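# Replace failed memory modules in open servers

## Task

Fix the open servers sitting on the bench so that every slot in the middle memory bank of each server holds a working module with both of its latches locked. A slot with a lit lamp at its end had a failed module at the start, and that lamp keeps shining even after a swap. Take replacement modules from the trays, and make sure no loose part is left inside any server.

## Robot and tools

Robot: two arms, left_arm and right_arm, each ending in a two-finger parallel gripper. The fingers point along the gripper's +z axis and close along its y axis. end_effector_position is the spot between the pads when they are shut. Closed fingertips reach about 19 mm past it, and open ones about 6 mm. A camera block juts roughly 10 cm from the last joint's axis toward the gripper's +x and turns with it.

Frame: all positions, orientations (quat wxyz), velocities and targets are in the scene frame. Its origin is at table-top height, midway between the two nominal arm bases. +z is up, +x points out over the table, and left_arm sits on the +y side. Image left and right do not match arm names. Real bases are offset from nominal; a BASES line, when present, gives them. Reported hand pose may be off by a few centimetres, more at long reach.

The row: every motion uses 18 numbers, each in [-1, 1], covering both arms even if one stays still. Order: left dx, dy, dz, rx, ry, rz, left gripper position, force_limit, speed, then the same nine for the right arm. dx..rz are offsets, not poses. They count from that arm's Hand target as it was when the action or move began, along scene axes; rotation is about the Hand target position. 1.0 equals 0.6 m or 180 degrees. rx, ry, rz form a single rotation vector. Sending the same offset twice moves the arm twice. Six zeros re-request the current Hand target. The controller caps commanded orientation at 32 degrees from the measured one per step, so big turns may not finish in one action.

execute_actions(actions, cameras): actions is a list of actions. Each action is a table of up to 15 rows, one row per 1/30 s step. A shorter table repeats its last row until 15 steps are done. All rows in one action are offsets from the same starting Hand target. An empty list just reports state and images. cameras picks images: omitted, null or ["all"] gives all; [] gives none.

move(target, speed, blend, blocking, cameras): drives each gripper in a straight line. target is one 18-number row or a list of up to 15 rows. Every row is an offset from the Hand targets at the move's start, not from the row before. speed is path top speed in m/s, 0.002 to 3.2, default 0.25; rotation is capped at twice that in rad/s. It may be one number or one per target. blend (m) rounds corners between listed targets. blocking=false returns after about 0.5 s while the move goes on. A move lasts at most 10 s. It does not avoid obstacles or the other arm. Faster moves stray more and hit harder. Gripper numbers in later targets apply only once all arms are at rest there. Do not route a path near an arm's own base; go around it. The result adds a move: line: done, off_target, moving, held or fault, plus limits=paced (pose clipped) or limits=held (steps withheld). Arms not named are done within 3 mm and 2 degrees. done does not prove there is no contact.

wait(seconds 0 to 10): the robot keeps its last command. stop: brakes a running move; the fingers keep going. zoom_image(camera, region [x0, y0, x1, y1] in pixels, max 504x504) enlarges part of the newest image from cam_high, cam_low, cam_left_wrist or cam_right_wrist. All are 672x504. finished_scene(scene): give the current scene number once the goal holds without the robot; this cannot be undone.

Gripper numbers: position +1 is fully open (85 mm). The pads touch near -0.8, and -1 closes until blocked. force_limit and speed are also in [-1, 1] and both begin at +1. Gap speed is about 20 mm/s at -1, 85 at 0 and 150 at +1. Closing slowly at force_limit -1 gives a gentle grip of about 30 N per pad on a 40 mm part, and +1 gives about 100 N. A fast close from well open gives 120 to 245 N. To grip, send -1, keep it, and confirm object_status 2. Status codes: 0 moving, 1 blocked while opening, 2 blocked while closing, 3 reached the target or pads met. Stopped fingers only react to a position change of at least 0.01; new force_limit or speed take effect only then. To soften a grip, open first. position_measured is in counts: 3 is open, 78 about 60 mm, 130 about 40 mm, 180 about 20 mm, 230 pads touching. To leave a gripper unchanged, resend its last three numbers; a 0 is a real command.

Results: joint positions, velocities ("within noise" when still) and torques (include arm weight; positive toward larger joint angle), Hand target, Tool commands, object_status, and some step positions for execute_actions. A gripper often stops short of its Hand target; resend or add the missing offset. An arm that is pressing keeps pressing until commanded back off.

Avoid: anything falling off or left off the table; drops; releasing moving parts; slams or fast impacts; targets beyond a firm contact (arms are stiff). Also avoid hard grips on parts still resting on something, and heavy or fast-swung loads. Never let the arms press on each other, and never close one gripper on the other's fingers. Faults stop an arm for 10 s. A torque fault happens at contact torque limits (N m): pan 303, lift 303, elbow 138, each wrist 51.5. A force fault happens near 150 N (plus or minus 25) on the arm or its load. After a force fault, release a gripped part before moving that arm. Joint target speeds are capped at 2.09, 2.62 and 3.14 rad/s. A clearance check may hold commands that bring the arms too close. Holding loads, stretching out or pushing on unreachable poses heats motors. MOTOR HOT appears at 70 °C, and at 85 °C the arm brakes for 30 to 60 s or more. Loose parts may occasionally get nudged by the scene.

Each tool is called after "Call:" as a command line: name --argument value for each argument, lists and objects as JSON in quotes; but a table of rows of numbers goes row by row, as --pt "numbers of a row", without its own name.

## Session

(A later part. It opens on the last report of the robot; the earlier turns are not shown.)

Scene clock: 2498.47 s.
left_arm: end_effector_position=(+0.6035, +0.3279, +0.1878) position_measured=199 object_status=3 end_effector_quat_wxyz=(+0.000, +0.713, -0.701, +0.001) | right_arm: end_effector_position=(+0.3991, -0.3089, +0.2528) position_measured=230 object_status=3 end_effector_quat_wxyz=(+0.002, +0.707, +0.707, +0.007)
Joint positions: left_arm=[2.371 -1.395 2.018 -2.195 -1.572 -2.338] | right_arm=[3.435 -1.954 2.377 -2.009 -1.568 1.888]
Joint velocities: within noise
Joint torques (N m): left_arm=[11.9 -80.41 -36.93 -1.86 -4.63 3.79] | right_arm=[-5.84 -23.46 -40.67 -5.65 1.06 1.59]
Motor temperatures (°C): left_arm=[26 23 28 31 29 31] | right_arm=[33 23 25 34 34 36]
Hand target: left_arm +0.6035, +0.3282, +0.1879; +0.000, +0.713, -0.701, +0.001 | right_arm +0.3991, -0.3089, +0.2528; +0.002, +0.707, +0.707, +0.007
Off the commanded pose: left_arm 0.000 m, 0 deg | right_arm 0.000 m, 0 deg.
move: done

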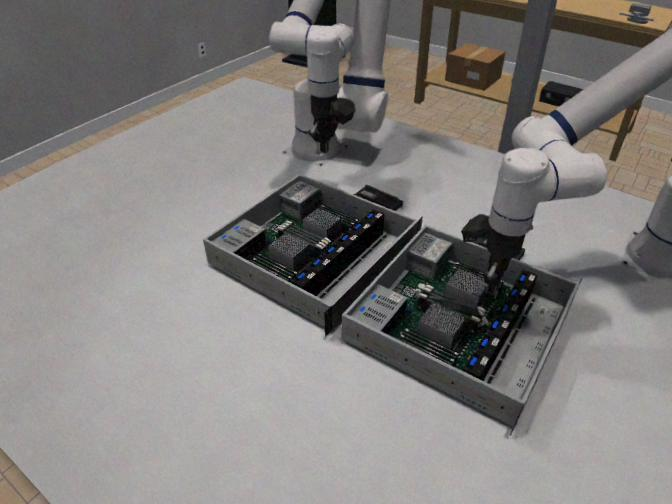

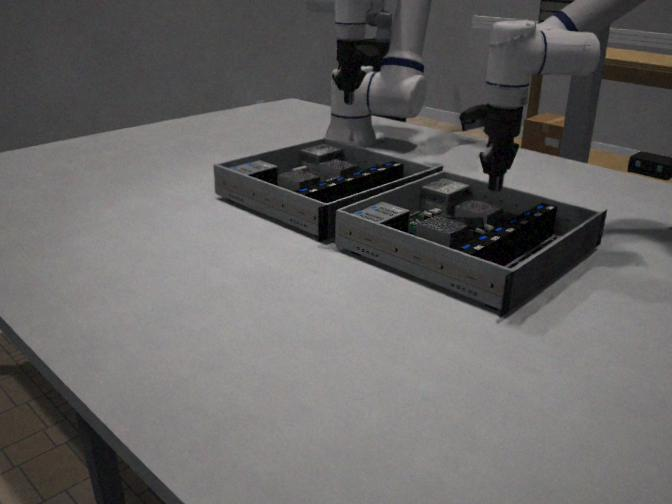

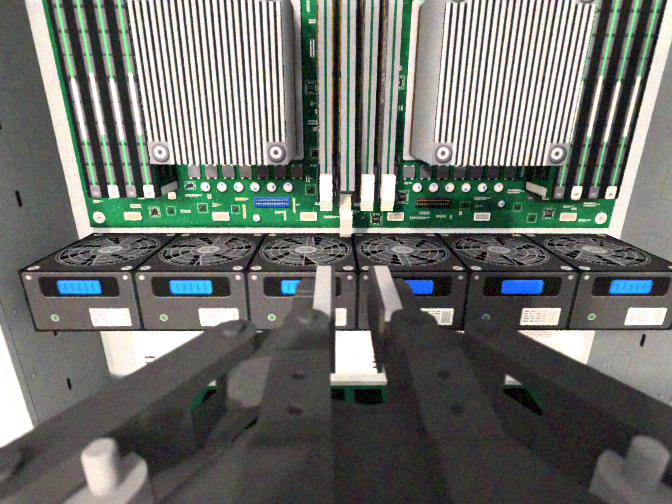

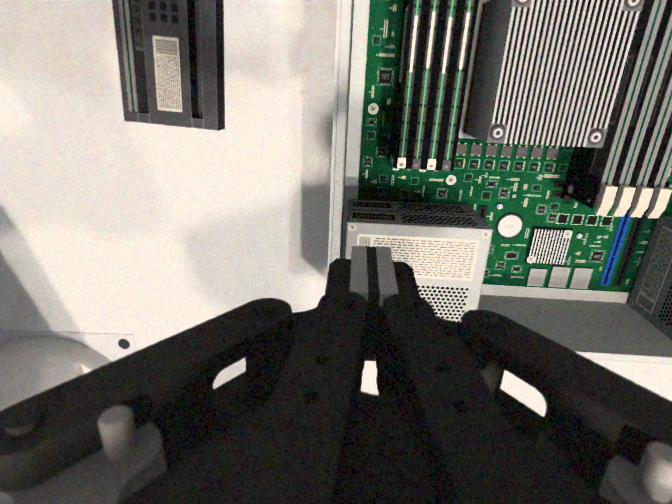

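Call:
move --pt "0 -0.1355 -0.06 0.06 0 0 -0.55 -1 -1 0 0 0 0 0.0 0 -1 -0.3 -1" --pt "0 -0.1355 -0.158 0.06 0 0 -0.55 -1 -1 0 0 0 0 0.0 0 -1 -0.3 -1" --speed 0.1 --cameras '["cam_left_wrist","cam_high"]'

Call:
zoom_image --camera "cam_high" --region '[415, 275, 495, 335]'

Call:
zoom_image --camera "cam_left_wrist" --region '[280, 180, 420, 420]'

Scene clock: 2534.47 s.
left_arm: end_effector_position=(+0.6035, +0.2469, +0.0933) position_measured=199 object_status=3 end_effector_quat_wxyz=(-0.067, +0.710, -0.698, -0.065) | right_arm: end_effector_position=(+0.3991, -0.3089, +0.2528) position_measured=230 object_status=3 end_effector_quat_wxyz=(+0.002, +0.707, +0.707, +0.007)
Joint positions: left_arm=[2.245 -1.199 1.934 -2.162 -1.451 -2.473] | right_arm=[3.435 -1.954 2.377 -2.009 -1.568 1.888]
Joint velocities: within noise
Joint torques (N m): left_arm=[-19.18 -72.25 -34.02 -4.97 2.24 -1.38] | right_arm=[-10.32 -20.2 -39.4 -5.74 0.5 1.4]
Motor temperatures (°C): left_arm=[26 23 28 31 29 31] | right_arm=[33 23 25 34 34 36]
Hand target: left_arm +0.6035, +0.2469, +0.0931; -0.067, +0.710, -0.698, -0.065 | right_arm +0.3991, -0.3089, +0.2528; +0.002, +0.707, +0.707, +0.007
Off the commanded pose: left_arm 0.000 m, 0 deg | right_arm 0.000 m, 0 deg.
move: done
Images, in order (width x height): cam_high 672x504, cam_left_wrist 672x504.

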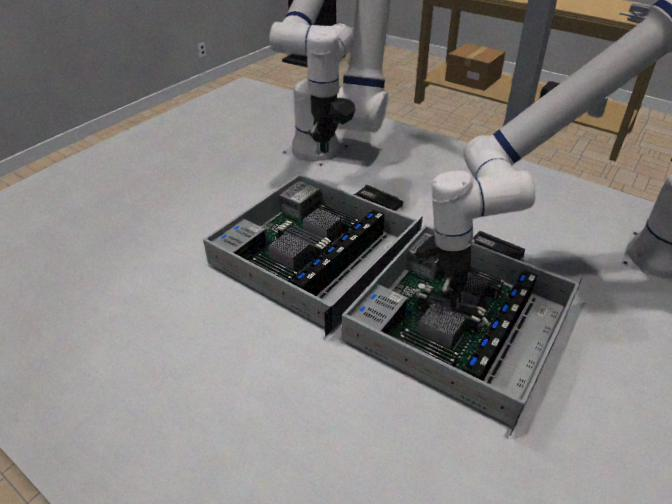

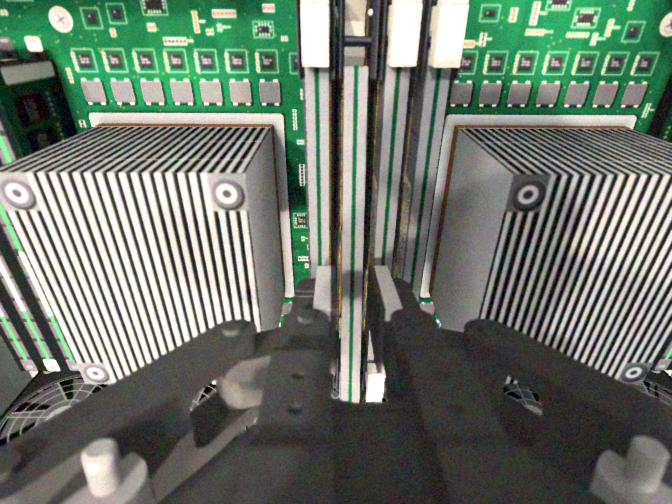

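Scaled by 6.300 from the camera's 672x504 image, which has a finer 960x720 frame.

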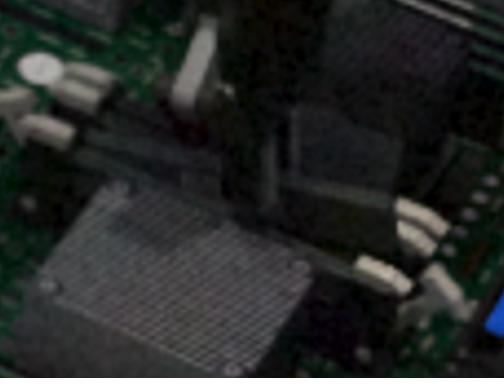

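Scaled by 2.100 from the camera's 672x504 image, which has a finer 960x720 frame.

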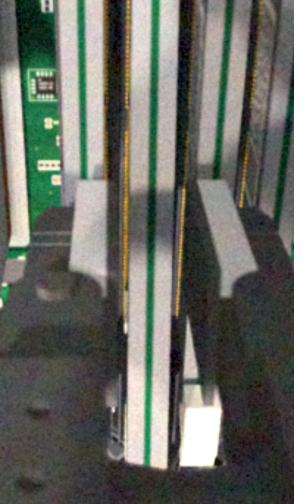

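Call:
move --pt "0 0 -0.005 0 0 0 -0.55 -1 -1 0 0 0 0 0.0 0 -1 -0.3 -1" --pt "0 0 -0.005 0 0 0 -1 -0.5 -1 0 0 0 0 0.0 0 -1 -0.3 -1" --speed 0.03 --cameras '[]'

Call:
wait --seconds 0.8 --cameras '["cam_left_wrist"]'

Scene clock: 2545.93 s.
left_arm: end_effector_position=(+0.6035, +0.2469, +0.0901) position_measured=213 object_status=0 end_effector_quat_wxyz=(-0.067, +0.710, -0.698, -0.065) | right_arm: end_effector_position=(+0.3991, -0.3089, +0.2528) position_measured=230 object_status=3 end_effector_quat_wxyz=(+0.002, +0.707, +0.707, +0.007)
Joint positions: left_arm=[2.245 -1.195 1.936 -2.167 -1.451 -2.473] | right_arm=[3.435 -1.954 2.377 -2.009 -1.568 1.888]
Joint velocities: within noise
Joint torques (N m): left_arm=[5.26 -70.14 -34.87 -4.56 1.67 3.23] | right_arm=[-10.25 -22.38 -39.78 -5.56 0.55 1.15]
Motor temperatures (°C): left_arm=[26 23 28 31 29 31] | right_arm=[33 23 25 34 34 36]
Hand target: left_arm +0.6035, +0.2469, +0.0901; -0.067, +0.710, -0.698, -0.065 | right_arm +0.3991, -0.3089, +0.2528; +0.002, +0.707, +0.707, +0.007
Off the commanded pose: left_arm 0.000 m, 0 deg | right_arm 0.000 m, 0 deg.
move: done
No camera images: "cameras" was empty.

Scene clock: 2546.73 s.
left_arm: end_effector_position=(+0.6035, +0.2469, +0.0901) position_measured=213 object_status=2 end_effector_quat_wxyz=(-0.067, +0.710, -0.698, -0.065) | right_arm: end_effector_position=(+0.3991, -0.3089, +0.2528) position_measured=230 object_status=3 end_effector_quat_wxyz=(+0.002, +0.707, +0.707, +0.007)
Joint positions: left_arm=[2.245 -1.195 1.936 -2.167 -1.451 -2.473] | right_arm=[3.435 -1.954 2.377 -2.009 -1.568 1.888]
Joint velocities: within noise
Joint torques (N m): left_arm=[6.47 -70.71 -35.57 -4.61 1.33 3.38] | right_arm=[-5.65 -21.02 -40.47 -5.99 0.49 1.48]
Motor temperatures (°C): left_arm=[26 23 28 31 29 31] | right_arm=[33 23 25 34 34 36]
Hand target: left_arm +0.6035, +0.2469, +0.0901; -0.067, +0.710, -0.698, -0.065 | right_arm +0.3991, -0.3089, +0.2528; +0.002, +0.707, +0.707, +0.007
Tool commands: left_gripper/position=-1.0 left_gripper/force_limit=-0.5 left_gripper/speed=-1.0 right_gripper/position=-1.0 right_gripper/force_limit=-0.3 right_gripper/speed=-1.0
Off the commanded pose: left_arm 0.000 m, 0 deg | right_arm 0.000 m, 0 deg.
wait: 0.80 s; at rest by 0.17 s
Images, in order (width x height): cam_left_wrist 672x504.

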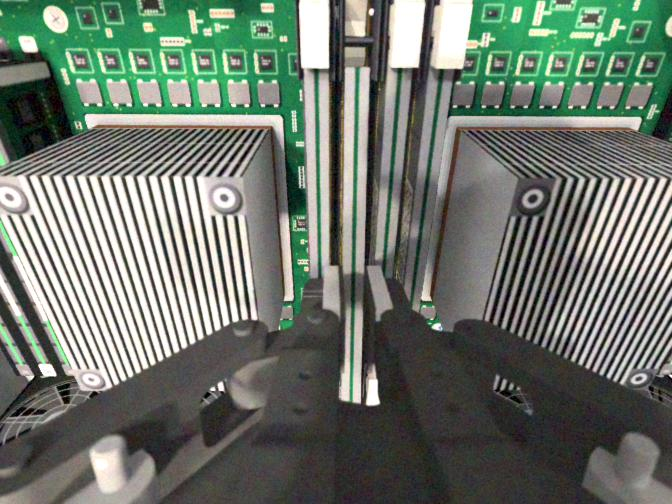

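Gripped. Lift, then level.

Call:
move --pt "0 0 0.085 0 0 0 -1 -0.5 -1 0 0 0 0 0.0 0 -1 -0.3 -1" --pt "0 0 0.085 -0.06 0 0 -1 -0.5 -1 0 0 0 0 0.0 0 -1 -0.3 -1" --speed 0.06 --cameras '["cam_left_wrist","cam_high","cam_low"]'

Call:
zoom_image --camera "cam_high" --region '[395, 235, 495, 335]'

Call:
zoom_image --camera "cam_low" --region '[400, 140, 520, 260]'

Call:
zoom_image --camera "cam_left_wrist" --region '[260, 40, 420, 160]'

Call:
zoom_image --camera "cam_left_wrist" --region '[260, 150, 420, 270]'

Scene clock: 2560.30 s.
left_arm: end_effector_position=(+0.6035, +0.2469, +0.1411) position_measured=213 object_status=2 end_effector_quat_wxyz=(+0.000, +0.713, -0.701, +0.000) | right_arm: end_effector_position=(+0.3991, -0.3089, +0.2528) position_measured=230 object_status=3 end_effector_quat_wxyz=(+0.002, +0.707, +0.707, +0.007)
Joint positions: left_arm=[2.291 -1.283 1.974 -2.263 -1.571 -2.419] | right_arm=[3.435 -1.954 2.377 -2.009 -1.568 1.888]
Joint velocities: within noise
Joint torques (N m): left_arm=[11.42 -91.69 -35.08 -5.27 -4.3 4.13] | right_arm=[-9.04 -21.85 -37.38 -5.4 -0.16 1.68]
Motor temperatures (°C): left_arm=[26 23 27 31 29 31] | right_arm=[33 23 25 34 34 36]
Hand target: left_arm +0.6035, +0.2469, +0.1411; +0.000, +0.713, -0.701, +0.001 | right_arm +0.3991, -0.3089, +0.2528; +0.002, +0.707, +0.707, +0.007
Off the commanded pose: left_arm 0.000 m, 0 deg | right_arm 0.000 m, 0 deg.
move: done
Images, in order (width x height): cam_high 672x504, cam_low 672x504, cam_left_wrist 672x504.

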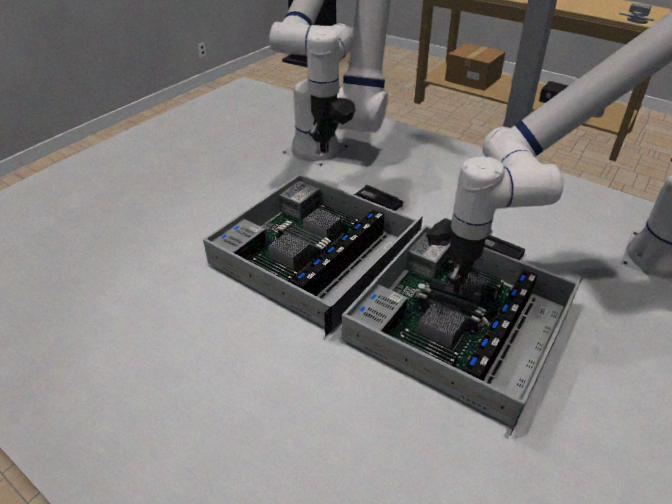

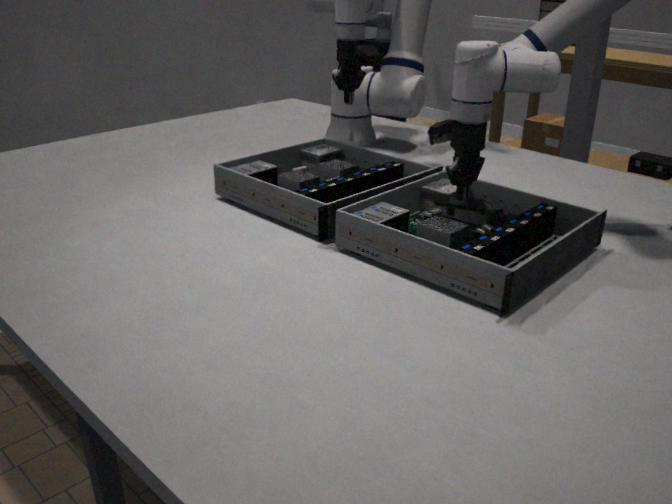

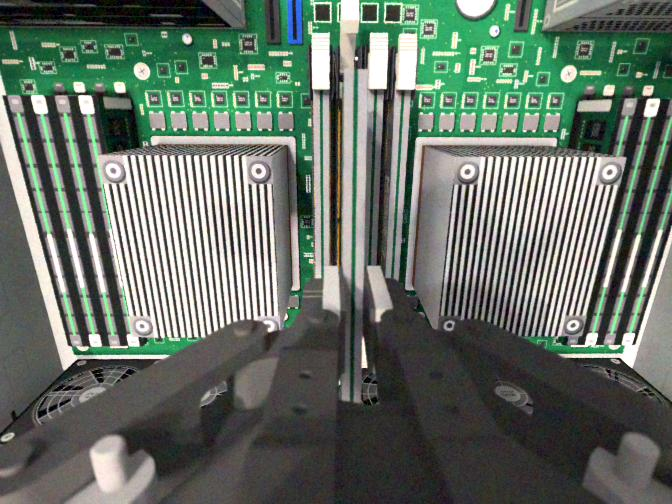

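Scaled by 5.040 from the camera's 672x504 image, which has a finer 960x720 frame.

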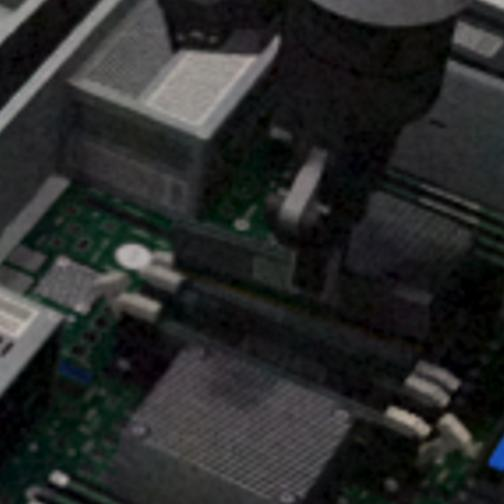

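Scaled by 4.200 from the camera's 672x504 image, which has a finer 960x720 frame.

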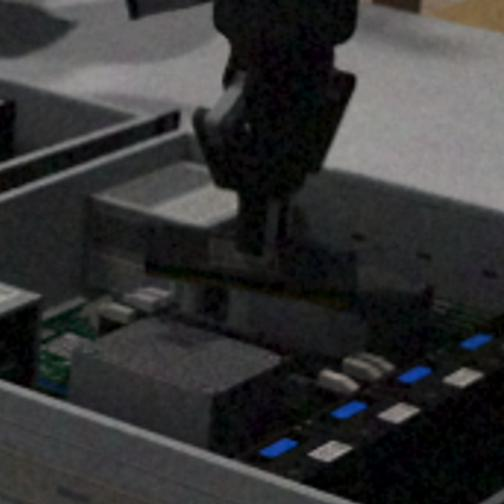

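Scaled by 3.150 from the camera's 672x504 image, which has a finer 960x720 frame.

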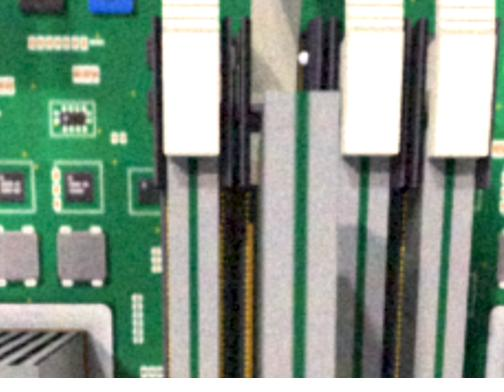

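Scaled by 3.150 from the camera's 672x504 image, which has a finer 960x720 frame.

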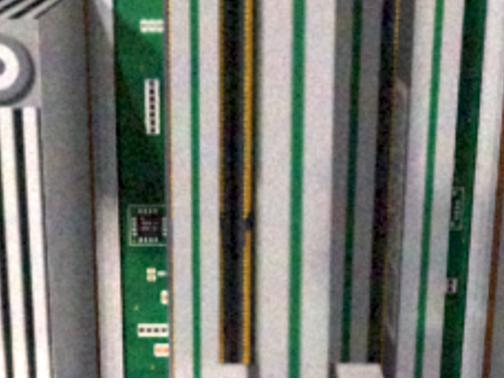

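Call:
move --target '[0,0,0,-0.027,0,0,-1,-0.5,-1,0,0,0,0,0.0,0,-1,-0.3,-1]' --speed 0.06 --cameras '["cam_left_wrist","cam_high","cam_low"]'

Call:
zoom_image --camera "cam_high" --region '[395, 235, 495, 335]'

Call:
zoom_image --camera "cam_low" --region '[400, 140, 520, 260]'

Call:
zoom_image --camera "cam_left_wrist" --region '[260, 40, 420, 160]'

Call:
zoom_image --camera "cam_left_wrist" --region '[260, 150, 420, 270]'

Scene clock: 2579.17 s.
left_arm: end_effector_position=(+0.6035, +0.2469, +0.1411) position_measured=213 object_status=2 end_effector_quat_wxyz=(+0.031, +0.713, -0.700, +0.030) | right_arm: end_effector_position=(+0.3991, -0.3089, +0.2528) position_measured=230 object_status=3 end_effector_quat_wxyz=(+0.002, +0.707, +0.707, +0.007)
Joint positions: left_arm=[2.313 -1.291 2.004 -2.346 -1.63 -2.398] | right_arm=[3.435 -1.954 2.377 -2.009 -1.568 1.888]
Joint velocities: within noise
Joint torques (N m): left_arm=[12.66 -90.13 -35.55 -5.71 -4.6 3.79] | right_arm=[-9.79 -20.7 -37.33 -5.58 0.98 0.74]
Motor temperatures (°C): left_arm=[26 23 27 31 29 31] | right_arm=[33 23 25 34 34 36]
Hand target: left_arm +0.6035, +0.2469, +0.1411; +0.031, +0.713, -0.700, +0.030 | right_arm +0.3991, -0.3089, +0.2528; +0.002, +0.707, +0.707, +0.007
Off the commanded pose: left_arm 0.000 m, 0 deg | right_arm 0.000 m, 0 deg.
move: done
Images, in order (width x height): cam_high 672x504, cam_low 672x504, cam_left_wrist 672x504.

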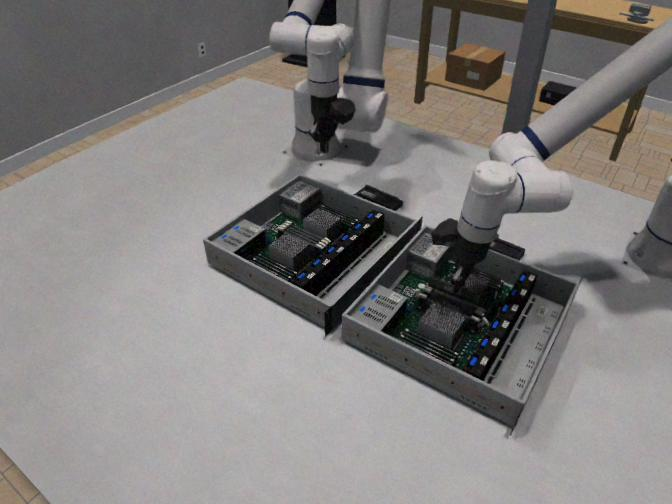

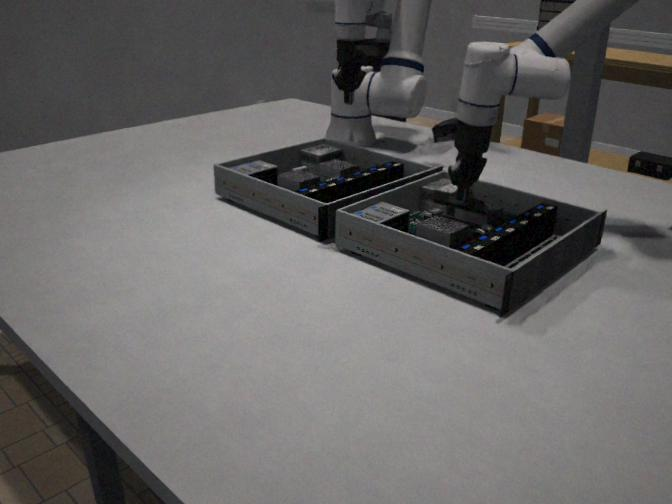

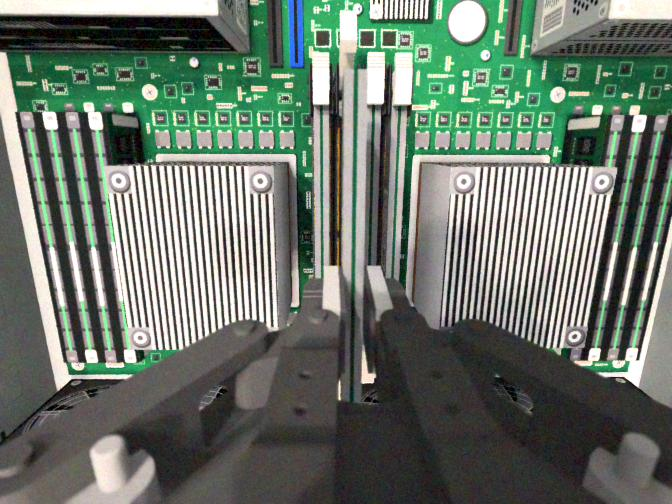

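Scaled by 5.040 from the camera's 672x504 image, which has a finer 960x720 frame.

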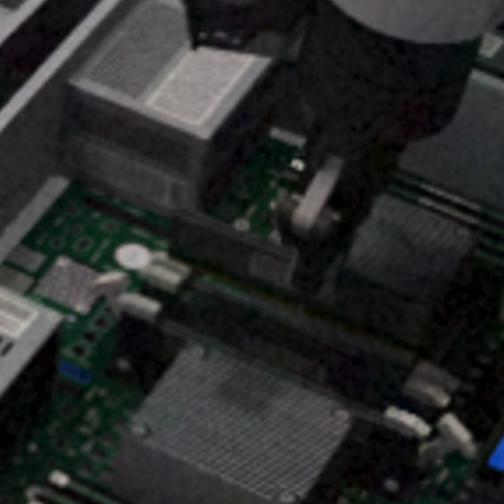

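Scaled by 4.200 from the camera's 672x504 image, which has a finer 960x720 frame.

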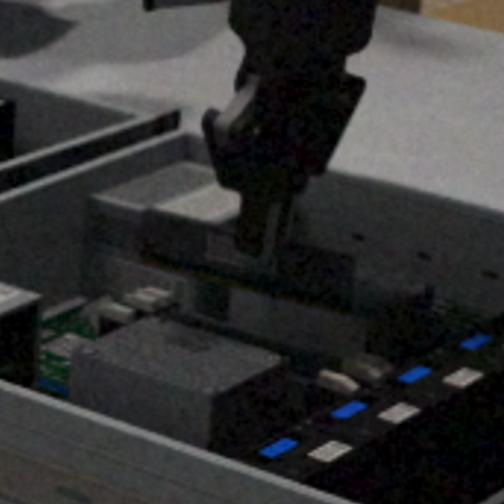

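Scaled by 3.150 from the camera's 672x504 image, which has a finer 960x720 frame.

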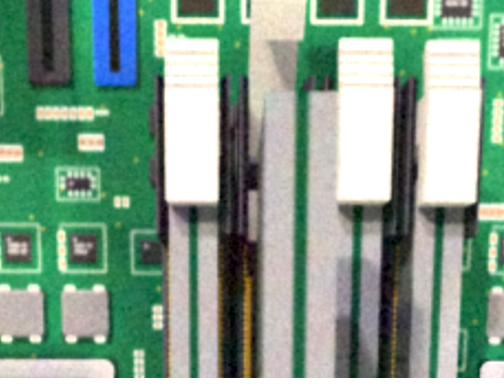

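Scaled by 3.150 from the camera's 672x504 image, which has a finer 960x720 frame.

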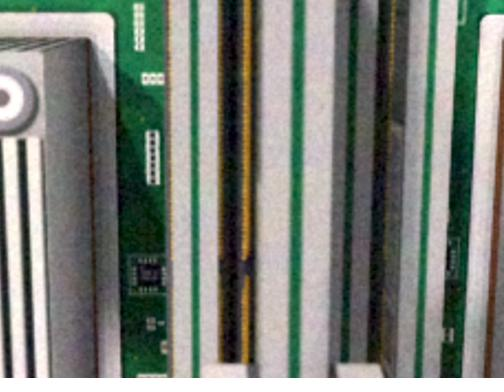

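Call:
move --target '[0.0008,0.0017,-0.045,0,0,0,-1,-0.5,-1,0,0,0,0,0.0,0,-1,-0.3,-1]' --speed 0.06 --cameras '["cam_left_wrist"]'

Call:
zoom_image --camera "cam_left_wrist" --region '[260, 40, 420, 160]'

Call:
zoom_image --camera "cam_left_wrist" --region '[260, 150, 420, 270]'

Scene clock: 2620.77 s.
left_arm: end_effector_position=(+0.6039, +0.2479, +0.1143) position_measured=213 object_status=2 end_effector_quat_wxyz=(+0.031, +0.713, -0.700, +0.030) | right_arm: end_effector_position=(+0.3991, -0.3089, +0.2528) position_measured=230 object_status=3 end_effector_quat_wxyz=(+0.002, +0.707, +0.707, +0.007)
Joint positions: left_arm=[2.314 -1.259 2.022 -2.396 -1.63 -2.397] | right_arm=[3.435 -1.954 2.377 -2.009 -1.568 1.888]
Joint velocities: within noise
Joint torques (N m): left_arm=[13.66 -66.23 -33.57 -5.59 -4.61 3.98] | right_arm=[-9.89 -18.12 -36.45 -5.38 0.55 1]
Motor temperatures (°C): left_arm=[25 23 27 31 29 31] | right_arm=[33 23 25 34 34 36]
Hand target: left_arm +0.6039, +0.2479, +0.1141; +0.031, +0.713, -0.700, +0.030 | right_arm +0.3991, -0.3089, +0.2528; +0.002, +0.707, +0.707, +0.007
Off the commanded pose: left_arm 0.000 m, 0 deg | right_arm 0.000 m, 0 deg.
move: done
Images, in order (width x height): cam_left_wrist 672x504.

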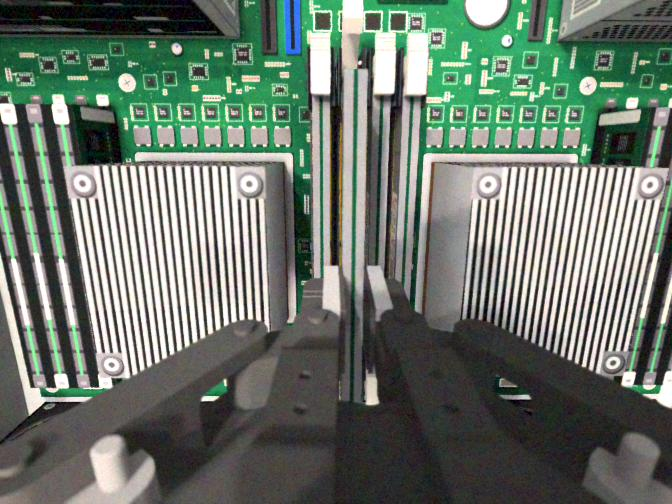

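Scaled by 3.150 from the camera's 672x504 image, which has a finer 960x720 frame.

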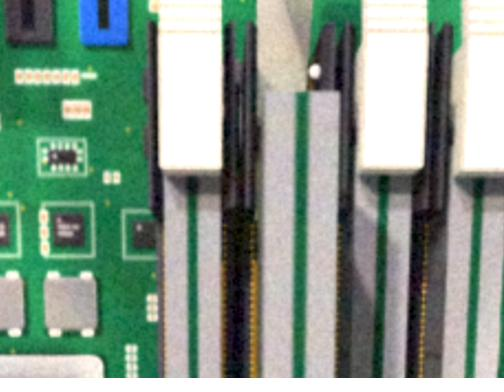

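Scaled by 3.150 from the camera's 672x504 image, which has a finer 960x720 frame.

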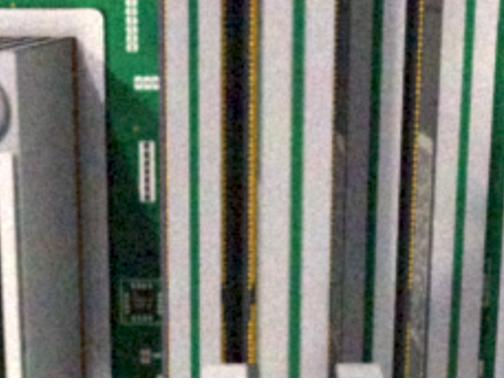

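Call:
move --pt "0 0.001 0 0 0 0 -1 -0.5 -1 0 0 0 0 0.0 0 -1 -0.3 -1" --pt "0 0.001 -0.02 0 0 0 -1 -0.5 -1 0 0 0 0 0.0 0 -1 -0.3 -1" --speed 0.02 --cameras '["cam_left_wrist"]'

Call:
zoom_image --camera "cam_left_wrist" --region '[260, 40, 420, 160]'

Call:
zoom_image --camera "cam_left_wrist" --region '[260, 150, 420, 270]'

Scene clock: 2635.23 s.
left_arm: end_effector_position=(+0.6039, +0.2485, +0.1023) position_measured=213 object_status=2 end_effector_quat_wxyz=(+0.031, +0.713, -0.700, +0.030) | right_arm: end_effector_position=(+0.3991, -0.3089, +0.2528) position_measured=230 object_status=3 end_effector_quat_wxyz=(+0.002, +0.707, +0.707, +0.007)
Joint positions: left_arm=[2.315 -1.244 2.03 -2.419 -1.63 -2.396] | right_arm=[3.435 -1.954 2.377 -2.009 -1.568 1.888]
Joint velocities: within noise
Joint torques (N m): left_arm=[11.4 -66.24 -34.6 -5.44 -4.33 3.64] | right_arm=[-9.39 -20.46 -36.1 -5.54 0.65 1.25]
Motor temperatures (°C): left_arm=[25 23 27 31 29 31] | right_arm=[33 23 25 34 34 36]
Hand target: left_arm +0.6039, +0.2485, +0.1021; +0.031, +0.713, -0.700, +0.030 | right_arm +0.3991, -0.3089, +0.2528; +0.002, +0.707, +0.707, +0.007
Off the commanded pose: left_arm 0.000 m, 0 deg | right_arm 0.000 m, 0 deg.
move: done
Images, in order (width x height): cam_left_wrist 672x504.

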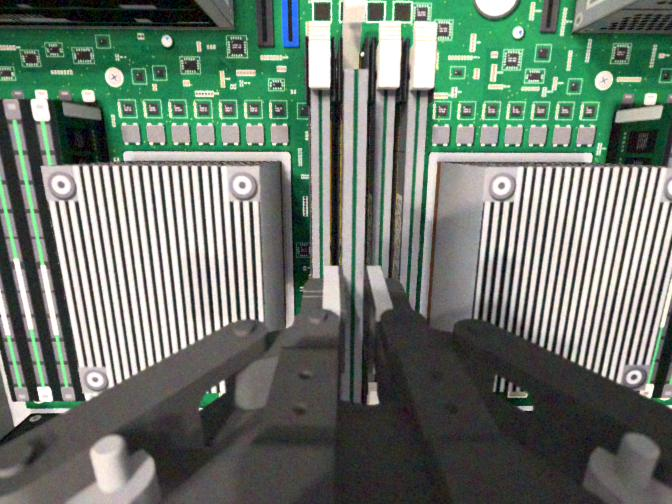

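Scaled by 3.150 from the camera's 672x504 image, which has a finer 960x720 frame.

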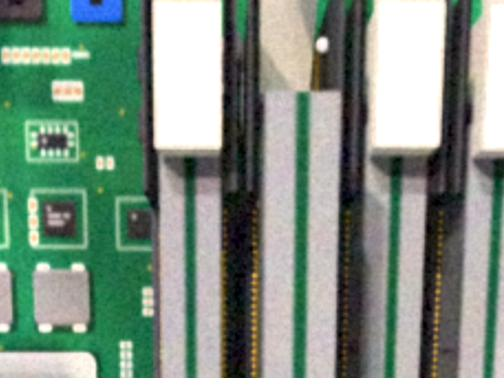

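Scaled by 3.150 from the camera's 672x504 image, which has a finer 960x720 frame.

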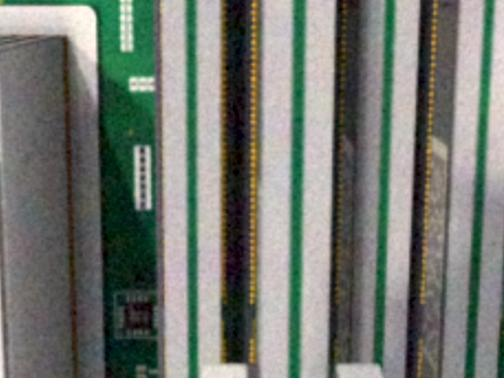

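Call:
move --target '[0,0,-0.008,0,0,0,-1,-0.5,-1,0,0,0,0,0.0,0,-1,-0.3,-1]' --speed 0.02 --cameras '[]'

Call:
move --target '[0,0,-0.007,0,0,0,-1,-0.5,-1,0,0,0,0,0.0,0,-1,-0.3,-1]' --speed 0.02 --cameras '["cam_left_wrist","cam_high"]'

Call:
zoom_image --camera "cam_left_wrist" --region '[260, 40, 420, 160]'

Call:
zoom_image --camera "cam_high" --region '[415, 275, 495, 335]'

Scene clock: 2647.33 s.
left_arm: end_effector_position=(+0.6039, +0.2485, +0.0975) position_measured=213 object_status=2 end_effector_quat_wxyz=(+0.031, +0.713, -0.700, +0.030) | right_arm: end_effector_position=(+0.3991, -0.3089, +0.2528) position_measured=230 object_status=3 end_effector_quat_wxyz=(+0.002, +0.707, +0.707, +0.007)
Joint positions: left_arm=[2.315 -1.238 2.032 -2.428 -1.63 -2.396] | right_arm=[3.435 -1.954 2.377 -2.009 -1.568 1.888]
Joint velocities: within noise
Joint torques (N m): left_arm=[11.75 -64.03 -31.01 -5.29 -0.28 2.65] | right_arm=[-10.7 -20.05 -35.11 -5.54 0.82 1.43]
Motor temperatures (°C): left_arm=[25 23 27 31 29 31] | right_arm=[33 23 25 34 34 36]
Hand target: left_arm +0.6039, +0.2485, +0.0973; +0.031, +0.713, -0.700, +0.030 | right_arm +0.3991, -0.3089, +0.2528; +0.002, +0.707, +0.707, +0.007
Off the commanded pose: left_arm 0.000 m, 0 deg | right_arm 0.000 m, 0 deg.
move: done
No camera images: "cameras" was empty.

Scene clock: 2648.03 s.
left_arm: end_effector_position=(+0.6040, +0.2485, +0.0933) position_measured=213 object_status=2 end_effector_quat_wxyz=(+0.031, +0.713, -0.700, +0.030) | right_arm: end_effector_position=(+0.3991, -0.3089, +0.2528) position_measured=230 object_status=3 end_effector_quat_wxyz=(+0.002, +0.707, +0.707, +0.007)
Joint positions: left_arm=[2.315 -1.232 2.035 -2.435 -1.63 -2.396] | right_arm=[3.435 -1.954 2.377 -2.009 -1.568 1.888]
Joint velocities: within noise
Joint torques (N m): left_arm=[10.22 -62.22 -30.38 -5.37 -0.16 2.49] | right_arm=[-7.2 -19.84 -33.74 -5.75 0.52 0.83]
Motor temperatures (°C): left_arm=[25 23 27 31 29 31] | right_arm=[33 23 25 34 34 36]
Hand target: left_arm +0.6039, +0.2485, +0.0931; +0.031, +0.713, -0.700, +0.030 | right_arm +0.3991, -0.3089, +0.2528; +0.002, +0.707, +0.707, +0.007
Off the commanded pose: left_arm 0.000 m, 0 deg | right_arm 0.000 m, 0 deg.
move: done
Images, in order (width x height): cam_high 672x504, cam_left_wrist 672x504.

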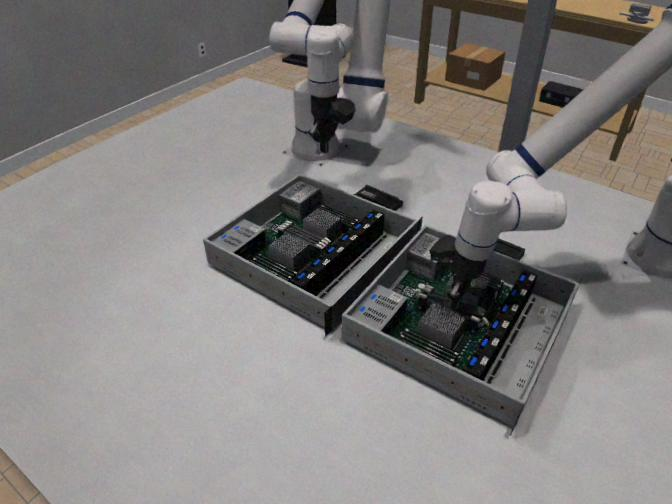

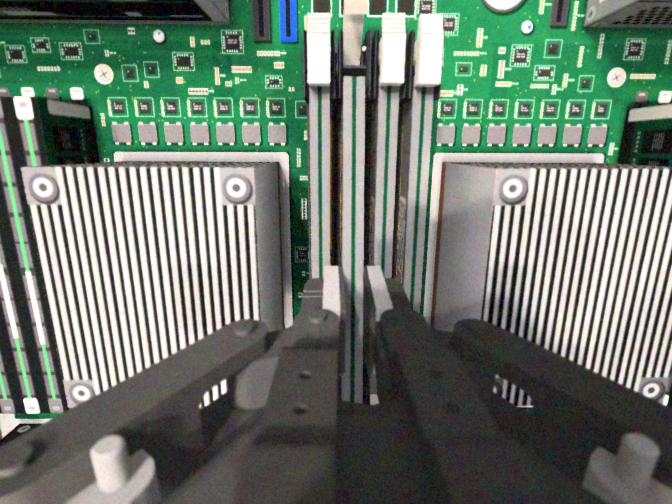

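Scaled by 3.150 from the camera's 672x504 image, which has a finer 960x720 frame.

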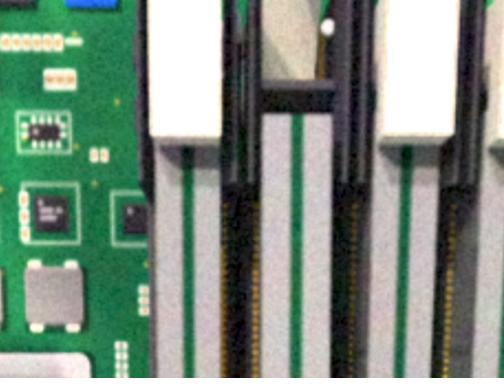

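Scaled by 6.300 from the camera's 672x504 image, which has a finer 960x720 frame.

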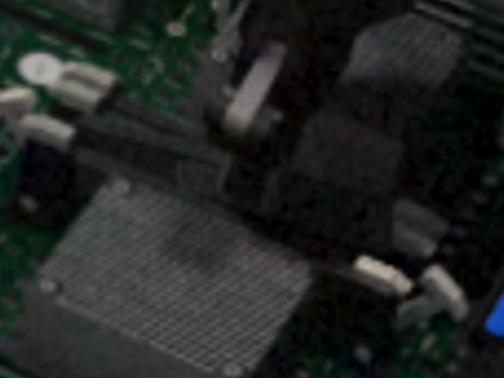

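Call:
move --target '[0,0,-0.006,0,0,0,-1,-0.5,-1,0,0,0,0,0.0,0,-1,-0.3,-1]' --speed 0.015 --cameras '[]'

Call:
move --target '[0,0,-0.004,0,0,0,-1,-0.5,-1,0,0,0,0,0.0,0,-1,-0.3,-1]' --speed 0.01 --cameras '["cam_left_wrist"]'

Call:
zoom_image --camera "cam_left_wrist" --region '[260, 40, 420, 160]'

Scene clock: 2679.17 s.
left_arm: end_effector_position=(+0.6040, +0.2485, +0.0897) position_measured=213 object_status=2 end_effector_quat_wxyz=(+0.031, +0.713, -0.700, +0.030) | right_arm: end_effector_position=(+0.3991, -0.3089, +0.2528) position_measured=230 object_status=3 end_effector_quat_wxyz=(+0.002, +0.707, +0.707, +0.007)
Joint positions: left_arm=[2.315 -1.228 2.037 -2.442 -1.63 -2.396] | right_arm=[3.435 -1.954 2.377 -2.009 -1.568 1.888]
Joint velocities: within noise
Joint torques (N m): left_arm=[9.96 -43.11 -20.74 -2.92 3.86 1.77] | right_arm=[-8.81 -20.27 -35 -5.11 0 0.81]
Motor temperatures (°C): left_arm=[25 23 27 31 29 31] | right_arm=[33 23 25 34 34 35]
Hand target: left_arm +0.6039, +0.2485, +0.0895; +0.031, +0.713, -0.700, +0.030 | right_arm +0.3991, -0.3089, +0.2528; +0.002, +0.707, +0.707, +0.007
Off the commanded pose: left_arm 0.000 m, 0 deg | right_arm 0.000 m, 0 deg.
move: done
No camera images: "cameras" was empty.

Scene clock: 2679.87 s.
left_arm: end_effector_position=(+0.6039, +0.2485, +0.0872) position_measured=213 object_status=2 end_effector_quat_wxyz=(+0.031, +0.713, -0.700, +0.030) | right_arm: end_effector_position=(+0.3991, -0.3089, +0.2528) position_measured=230 object_status=3 end_effector_quat_wxyz=(+0.002, +0.707, +0.707, +0.007)
Joint positions: left_arm=[2.315 -1.224 2.038 -2.447 -1.63 -2.396] | right_arm=[3.435 -1.954 2.377 -2.009 -1.568 1.888]
Joint velocities: within noise
Joint torques (N m): left_arm=[9.19 -35.07 -21.4 -4.14 4.32 1.64] | right_arm=[-9.23 -16.21 -35.81 -5.43 0.82 0.74]
Motor temperatures (°C): left_arm=[25 23 27 31 29 31] | right_arm=[33 23 25 34 34 35]
Hand target: left_arm +0.6039, +0.2485, +0.0871; +0.031, +0.713, -0.700, +0.030 | right_arm +0.3991, -0.3089, +0.2528; +0.002, +0.707, +0.707, +0.007
Off the commanded pose: left_arm 0.000 m, 0 deg | right_arm 0.000 m, 0 deg.
move: done
Images, in order (width x height): cam_left_wrist 672x504.

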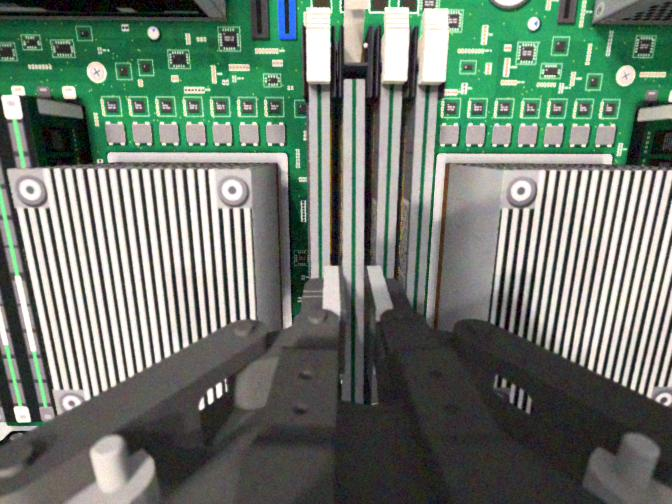

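Scaled by 3.150 from the camera's 672x504 image, which has a finer 960x720 frame.

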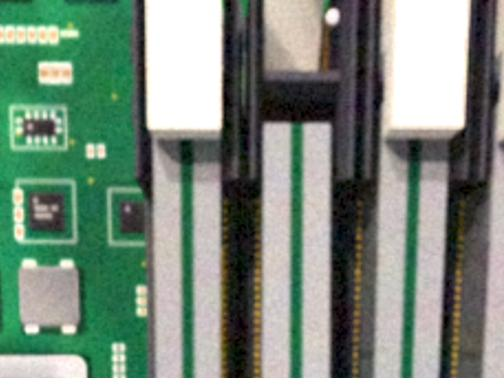

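Call:
move --pt "0 0 0 0 0 0 -0.55 -1 -1 0 0 0 0 0.0 0 -1 -0.3 -1" --pt "0 0.004 0.07 0 0 0 -0.55 -1 -1 0 0 0 0 0.0 0 -1 -0.3 -1" --pt "0 -0.0025 0.07 0.027 0 0 -1 -1 -1 0 0 0 0 0.0 0 -1 -0.3 -1" --speed 0.1

Call:
zoom_image --camera "cam_high" --region '[415, 275, 495, 335]'

Call:
zoom_image --camera "cam_left_wrist" --region '[260, 150, 420, 270]'

Scene clock: 2693.00 s.
left_arm: end_effector_position=(+0.6040, +0.2470, +0.1291) position_measured=230 object_status=3 end_effector_quat_wxyz=(+0.000, +0.713, -0.701, +0.001) | right_arm: end_effector_position=(+0.3991, -0.3089, +0.2528) position_measured=230 object_status=3 end_effector_quat_wxyz=(+0.002, +0.707, +0.707, +0.007)
Joint positions: left_arm=[2.291 -1.269 1.982 -2.285 -1.572 -2.418] | right_arm=[3.435 -1.954 2.377 -2.009 -1.568 1.888]
Joint velocities: within noise
Joint torques (N m): left_arm=[-24.47 -65.78 -45.5 -2.2 1.92 -2.95] | right_arm=[-6.51 -18.99 -35.06 -5.85 0.83 0.65]
Motor temperatures (°C): left_arm=[25 23 27 31 29 31] | right_arm=[33 23 25 34 34 35]
Hand target: left_arm +0.6039, +0.2470, +0.1291; +0.000, +0.713, -0.701, +0.001 | right_arm +0.3991, -0.3089, +0.2528; +0.002, +0.707, +0.707, +0.007
Off the commanded pose: left_arm 0.000 m, 0 deg | right_arm 0.000 m, 0 deg.
move: done

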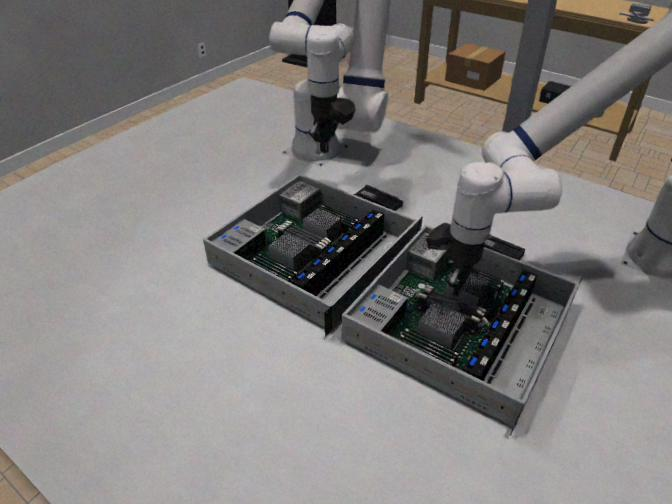

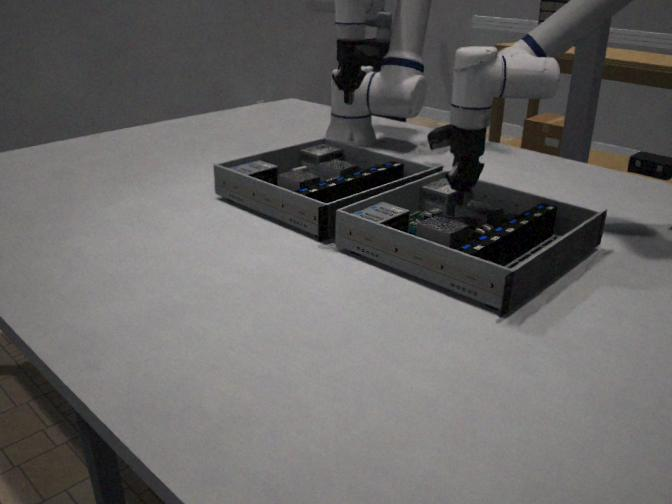

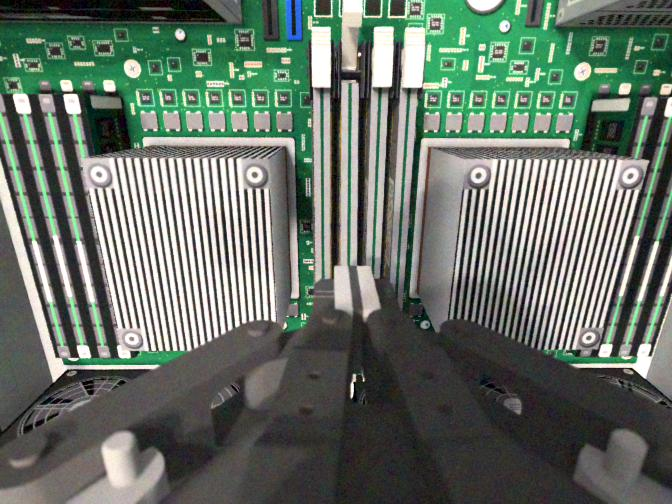

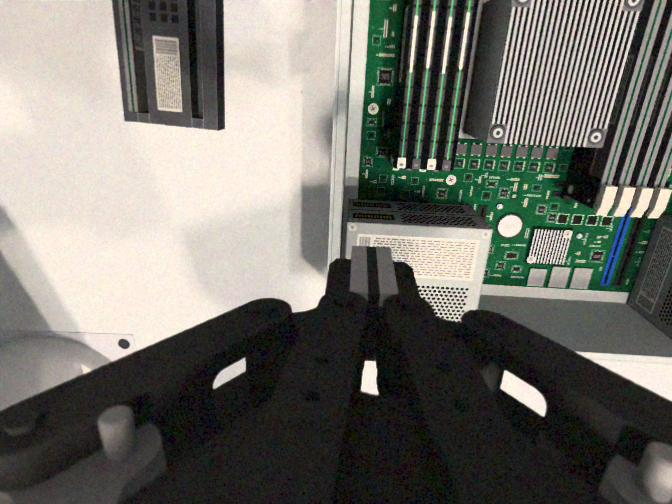

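Scaled by 6.300 from the camera's 672x504 image, which has a finer 960x720 frame.

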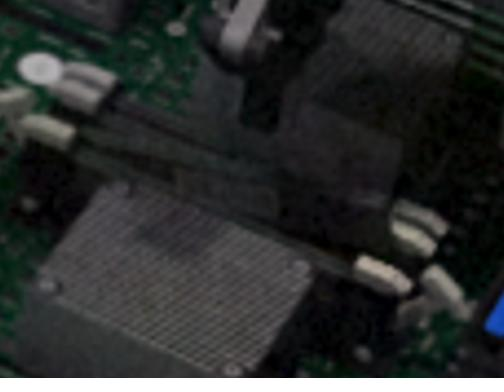

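Scaled by 3.150 from the camera's 672x504 image, which has a finer 960x720 frame.

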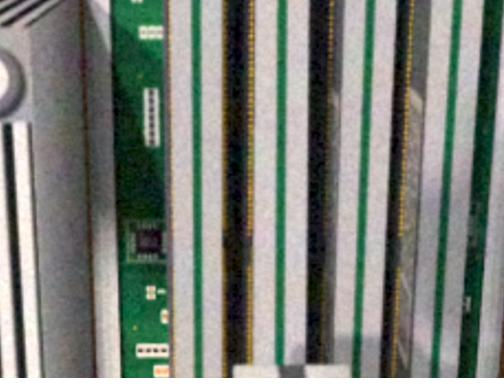

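Call:
move --target '[0,0,-0.055,0,0,0,-1,-1,-1,0,0,0,0,0.0,0,-1,-0.3,-1]' --speed 0.03 --cameras '[]'

Call:
move --target '[0,0,-0.003,0,0,0,-1,-1,-1,0,0,0,0,0.0,0,-1,-0.3,-1]' --speed 0.01 --cameras '[]'

Call:
move --target '[0,0,-0.003,0,0,0,-1,-1,-1,0,0,0,0,0.0,0,-1,-0.3,-1]' --speed 0.01 --cameras '[]'

Call:
move --target '[0,0,-0.002,0,0,0,-1,-1,-1,0,0,0,0,0.0,0,-1,-0.3,-1]' --speed 0.01 --cameras '["cam_left_wrist"]'

Scene clock: 2708.57 s.
left_arm: end_effector_position=(+0.6059, +0.2449, +0.1035) position_measured=230 object_status=3 end_effector_quat_wxyz=(+0.001, +0.713, -0.701, +0.004) | right_arm: end_effector_position=(+0.3991, -0.3089, +0.2528) position_measured=230 object_status=3 end_effector_quat_wxyz=(+0.002, +0.707, +0.707, +0.007)
Joint positions: left_arm=[2.291 -1.236 1.996 -2.34 -1.572 -2.418] | right_arm=[3.435 -1.954 2.377 -2.009 -1.568 1.888]
Joint velocities: within noise
Joint torques (N m): left_arm=[-6.33 -78.52 -38.58 -3.88 -1.29 0.32] | right_arm=[-8.1 -18.52 -36.82 -6.08 0.64 0.49]
Motor temperatures (°C): left_arm=[25 23 27 31 29 31] | right_arm=[33 23 25 34 34 35]
Hand target: left_arm +0.6059, +0.2449, +0.1035; +0.001, +0.713, -0.701, +0.004 (not the last commanded pose) | right_arm +0.3991, -0.3089, +0.2528; +0.002, +0.707, +0.707, +0.007
Tool commands: left_gripper/position=-1.0 left_gripper/force_limit=-1.0 left_gripper/speed=-1.0 right_gripper/position=-1.0 right_gripper/force_limit=-0.3 right_gripper/speed=-1.0
Off the commanded pose: left_arm 0.008 m, 0 deg | right_arm 0.000 m, 0 deg.
FORCE FAULT: contact force on the left arm reached its limit, and that arm stopped. The contact can be on any part of that arm, not only on its tool. That arm's remaining commands of this call were not run. That arm is still stopped at the end of this call. That arm stays stopped for about 10 more seconds. Until then a move that you send moves the other arm only, and its call returns only when the move has ended. Once the stop has ended, the next robot result says so. If the stop ends while you think or write, that arm runs what you send next, counted from a new Hand target: where the arm stands when the stop ends. While its stop runs, that arm takes no new command, but its gripper still runs the gripper command that each later call begins with. Until it ends, the stop uses up actions while you think or wait. An arm that is not stopped still takes commands.
move: fault (left_arm)
No camera images: "cameras" was empty.

not run: an earlier result of this reply reported a stop or a fault. Calls in your next reply go to the robot.

not run: an earlier result of this reply reported a stop or a fault. Calls in your next reply go to the robot.

not run: an earlier result of this reply reported a stop or a fault. Calls in your next reply go to the robot.


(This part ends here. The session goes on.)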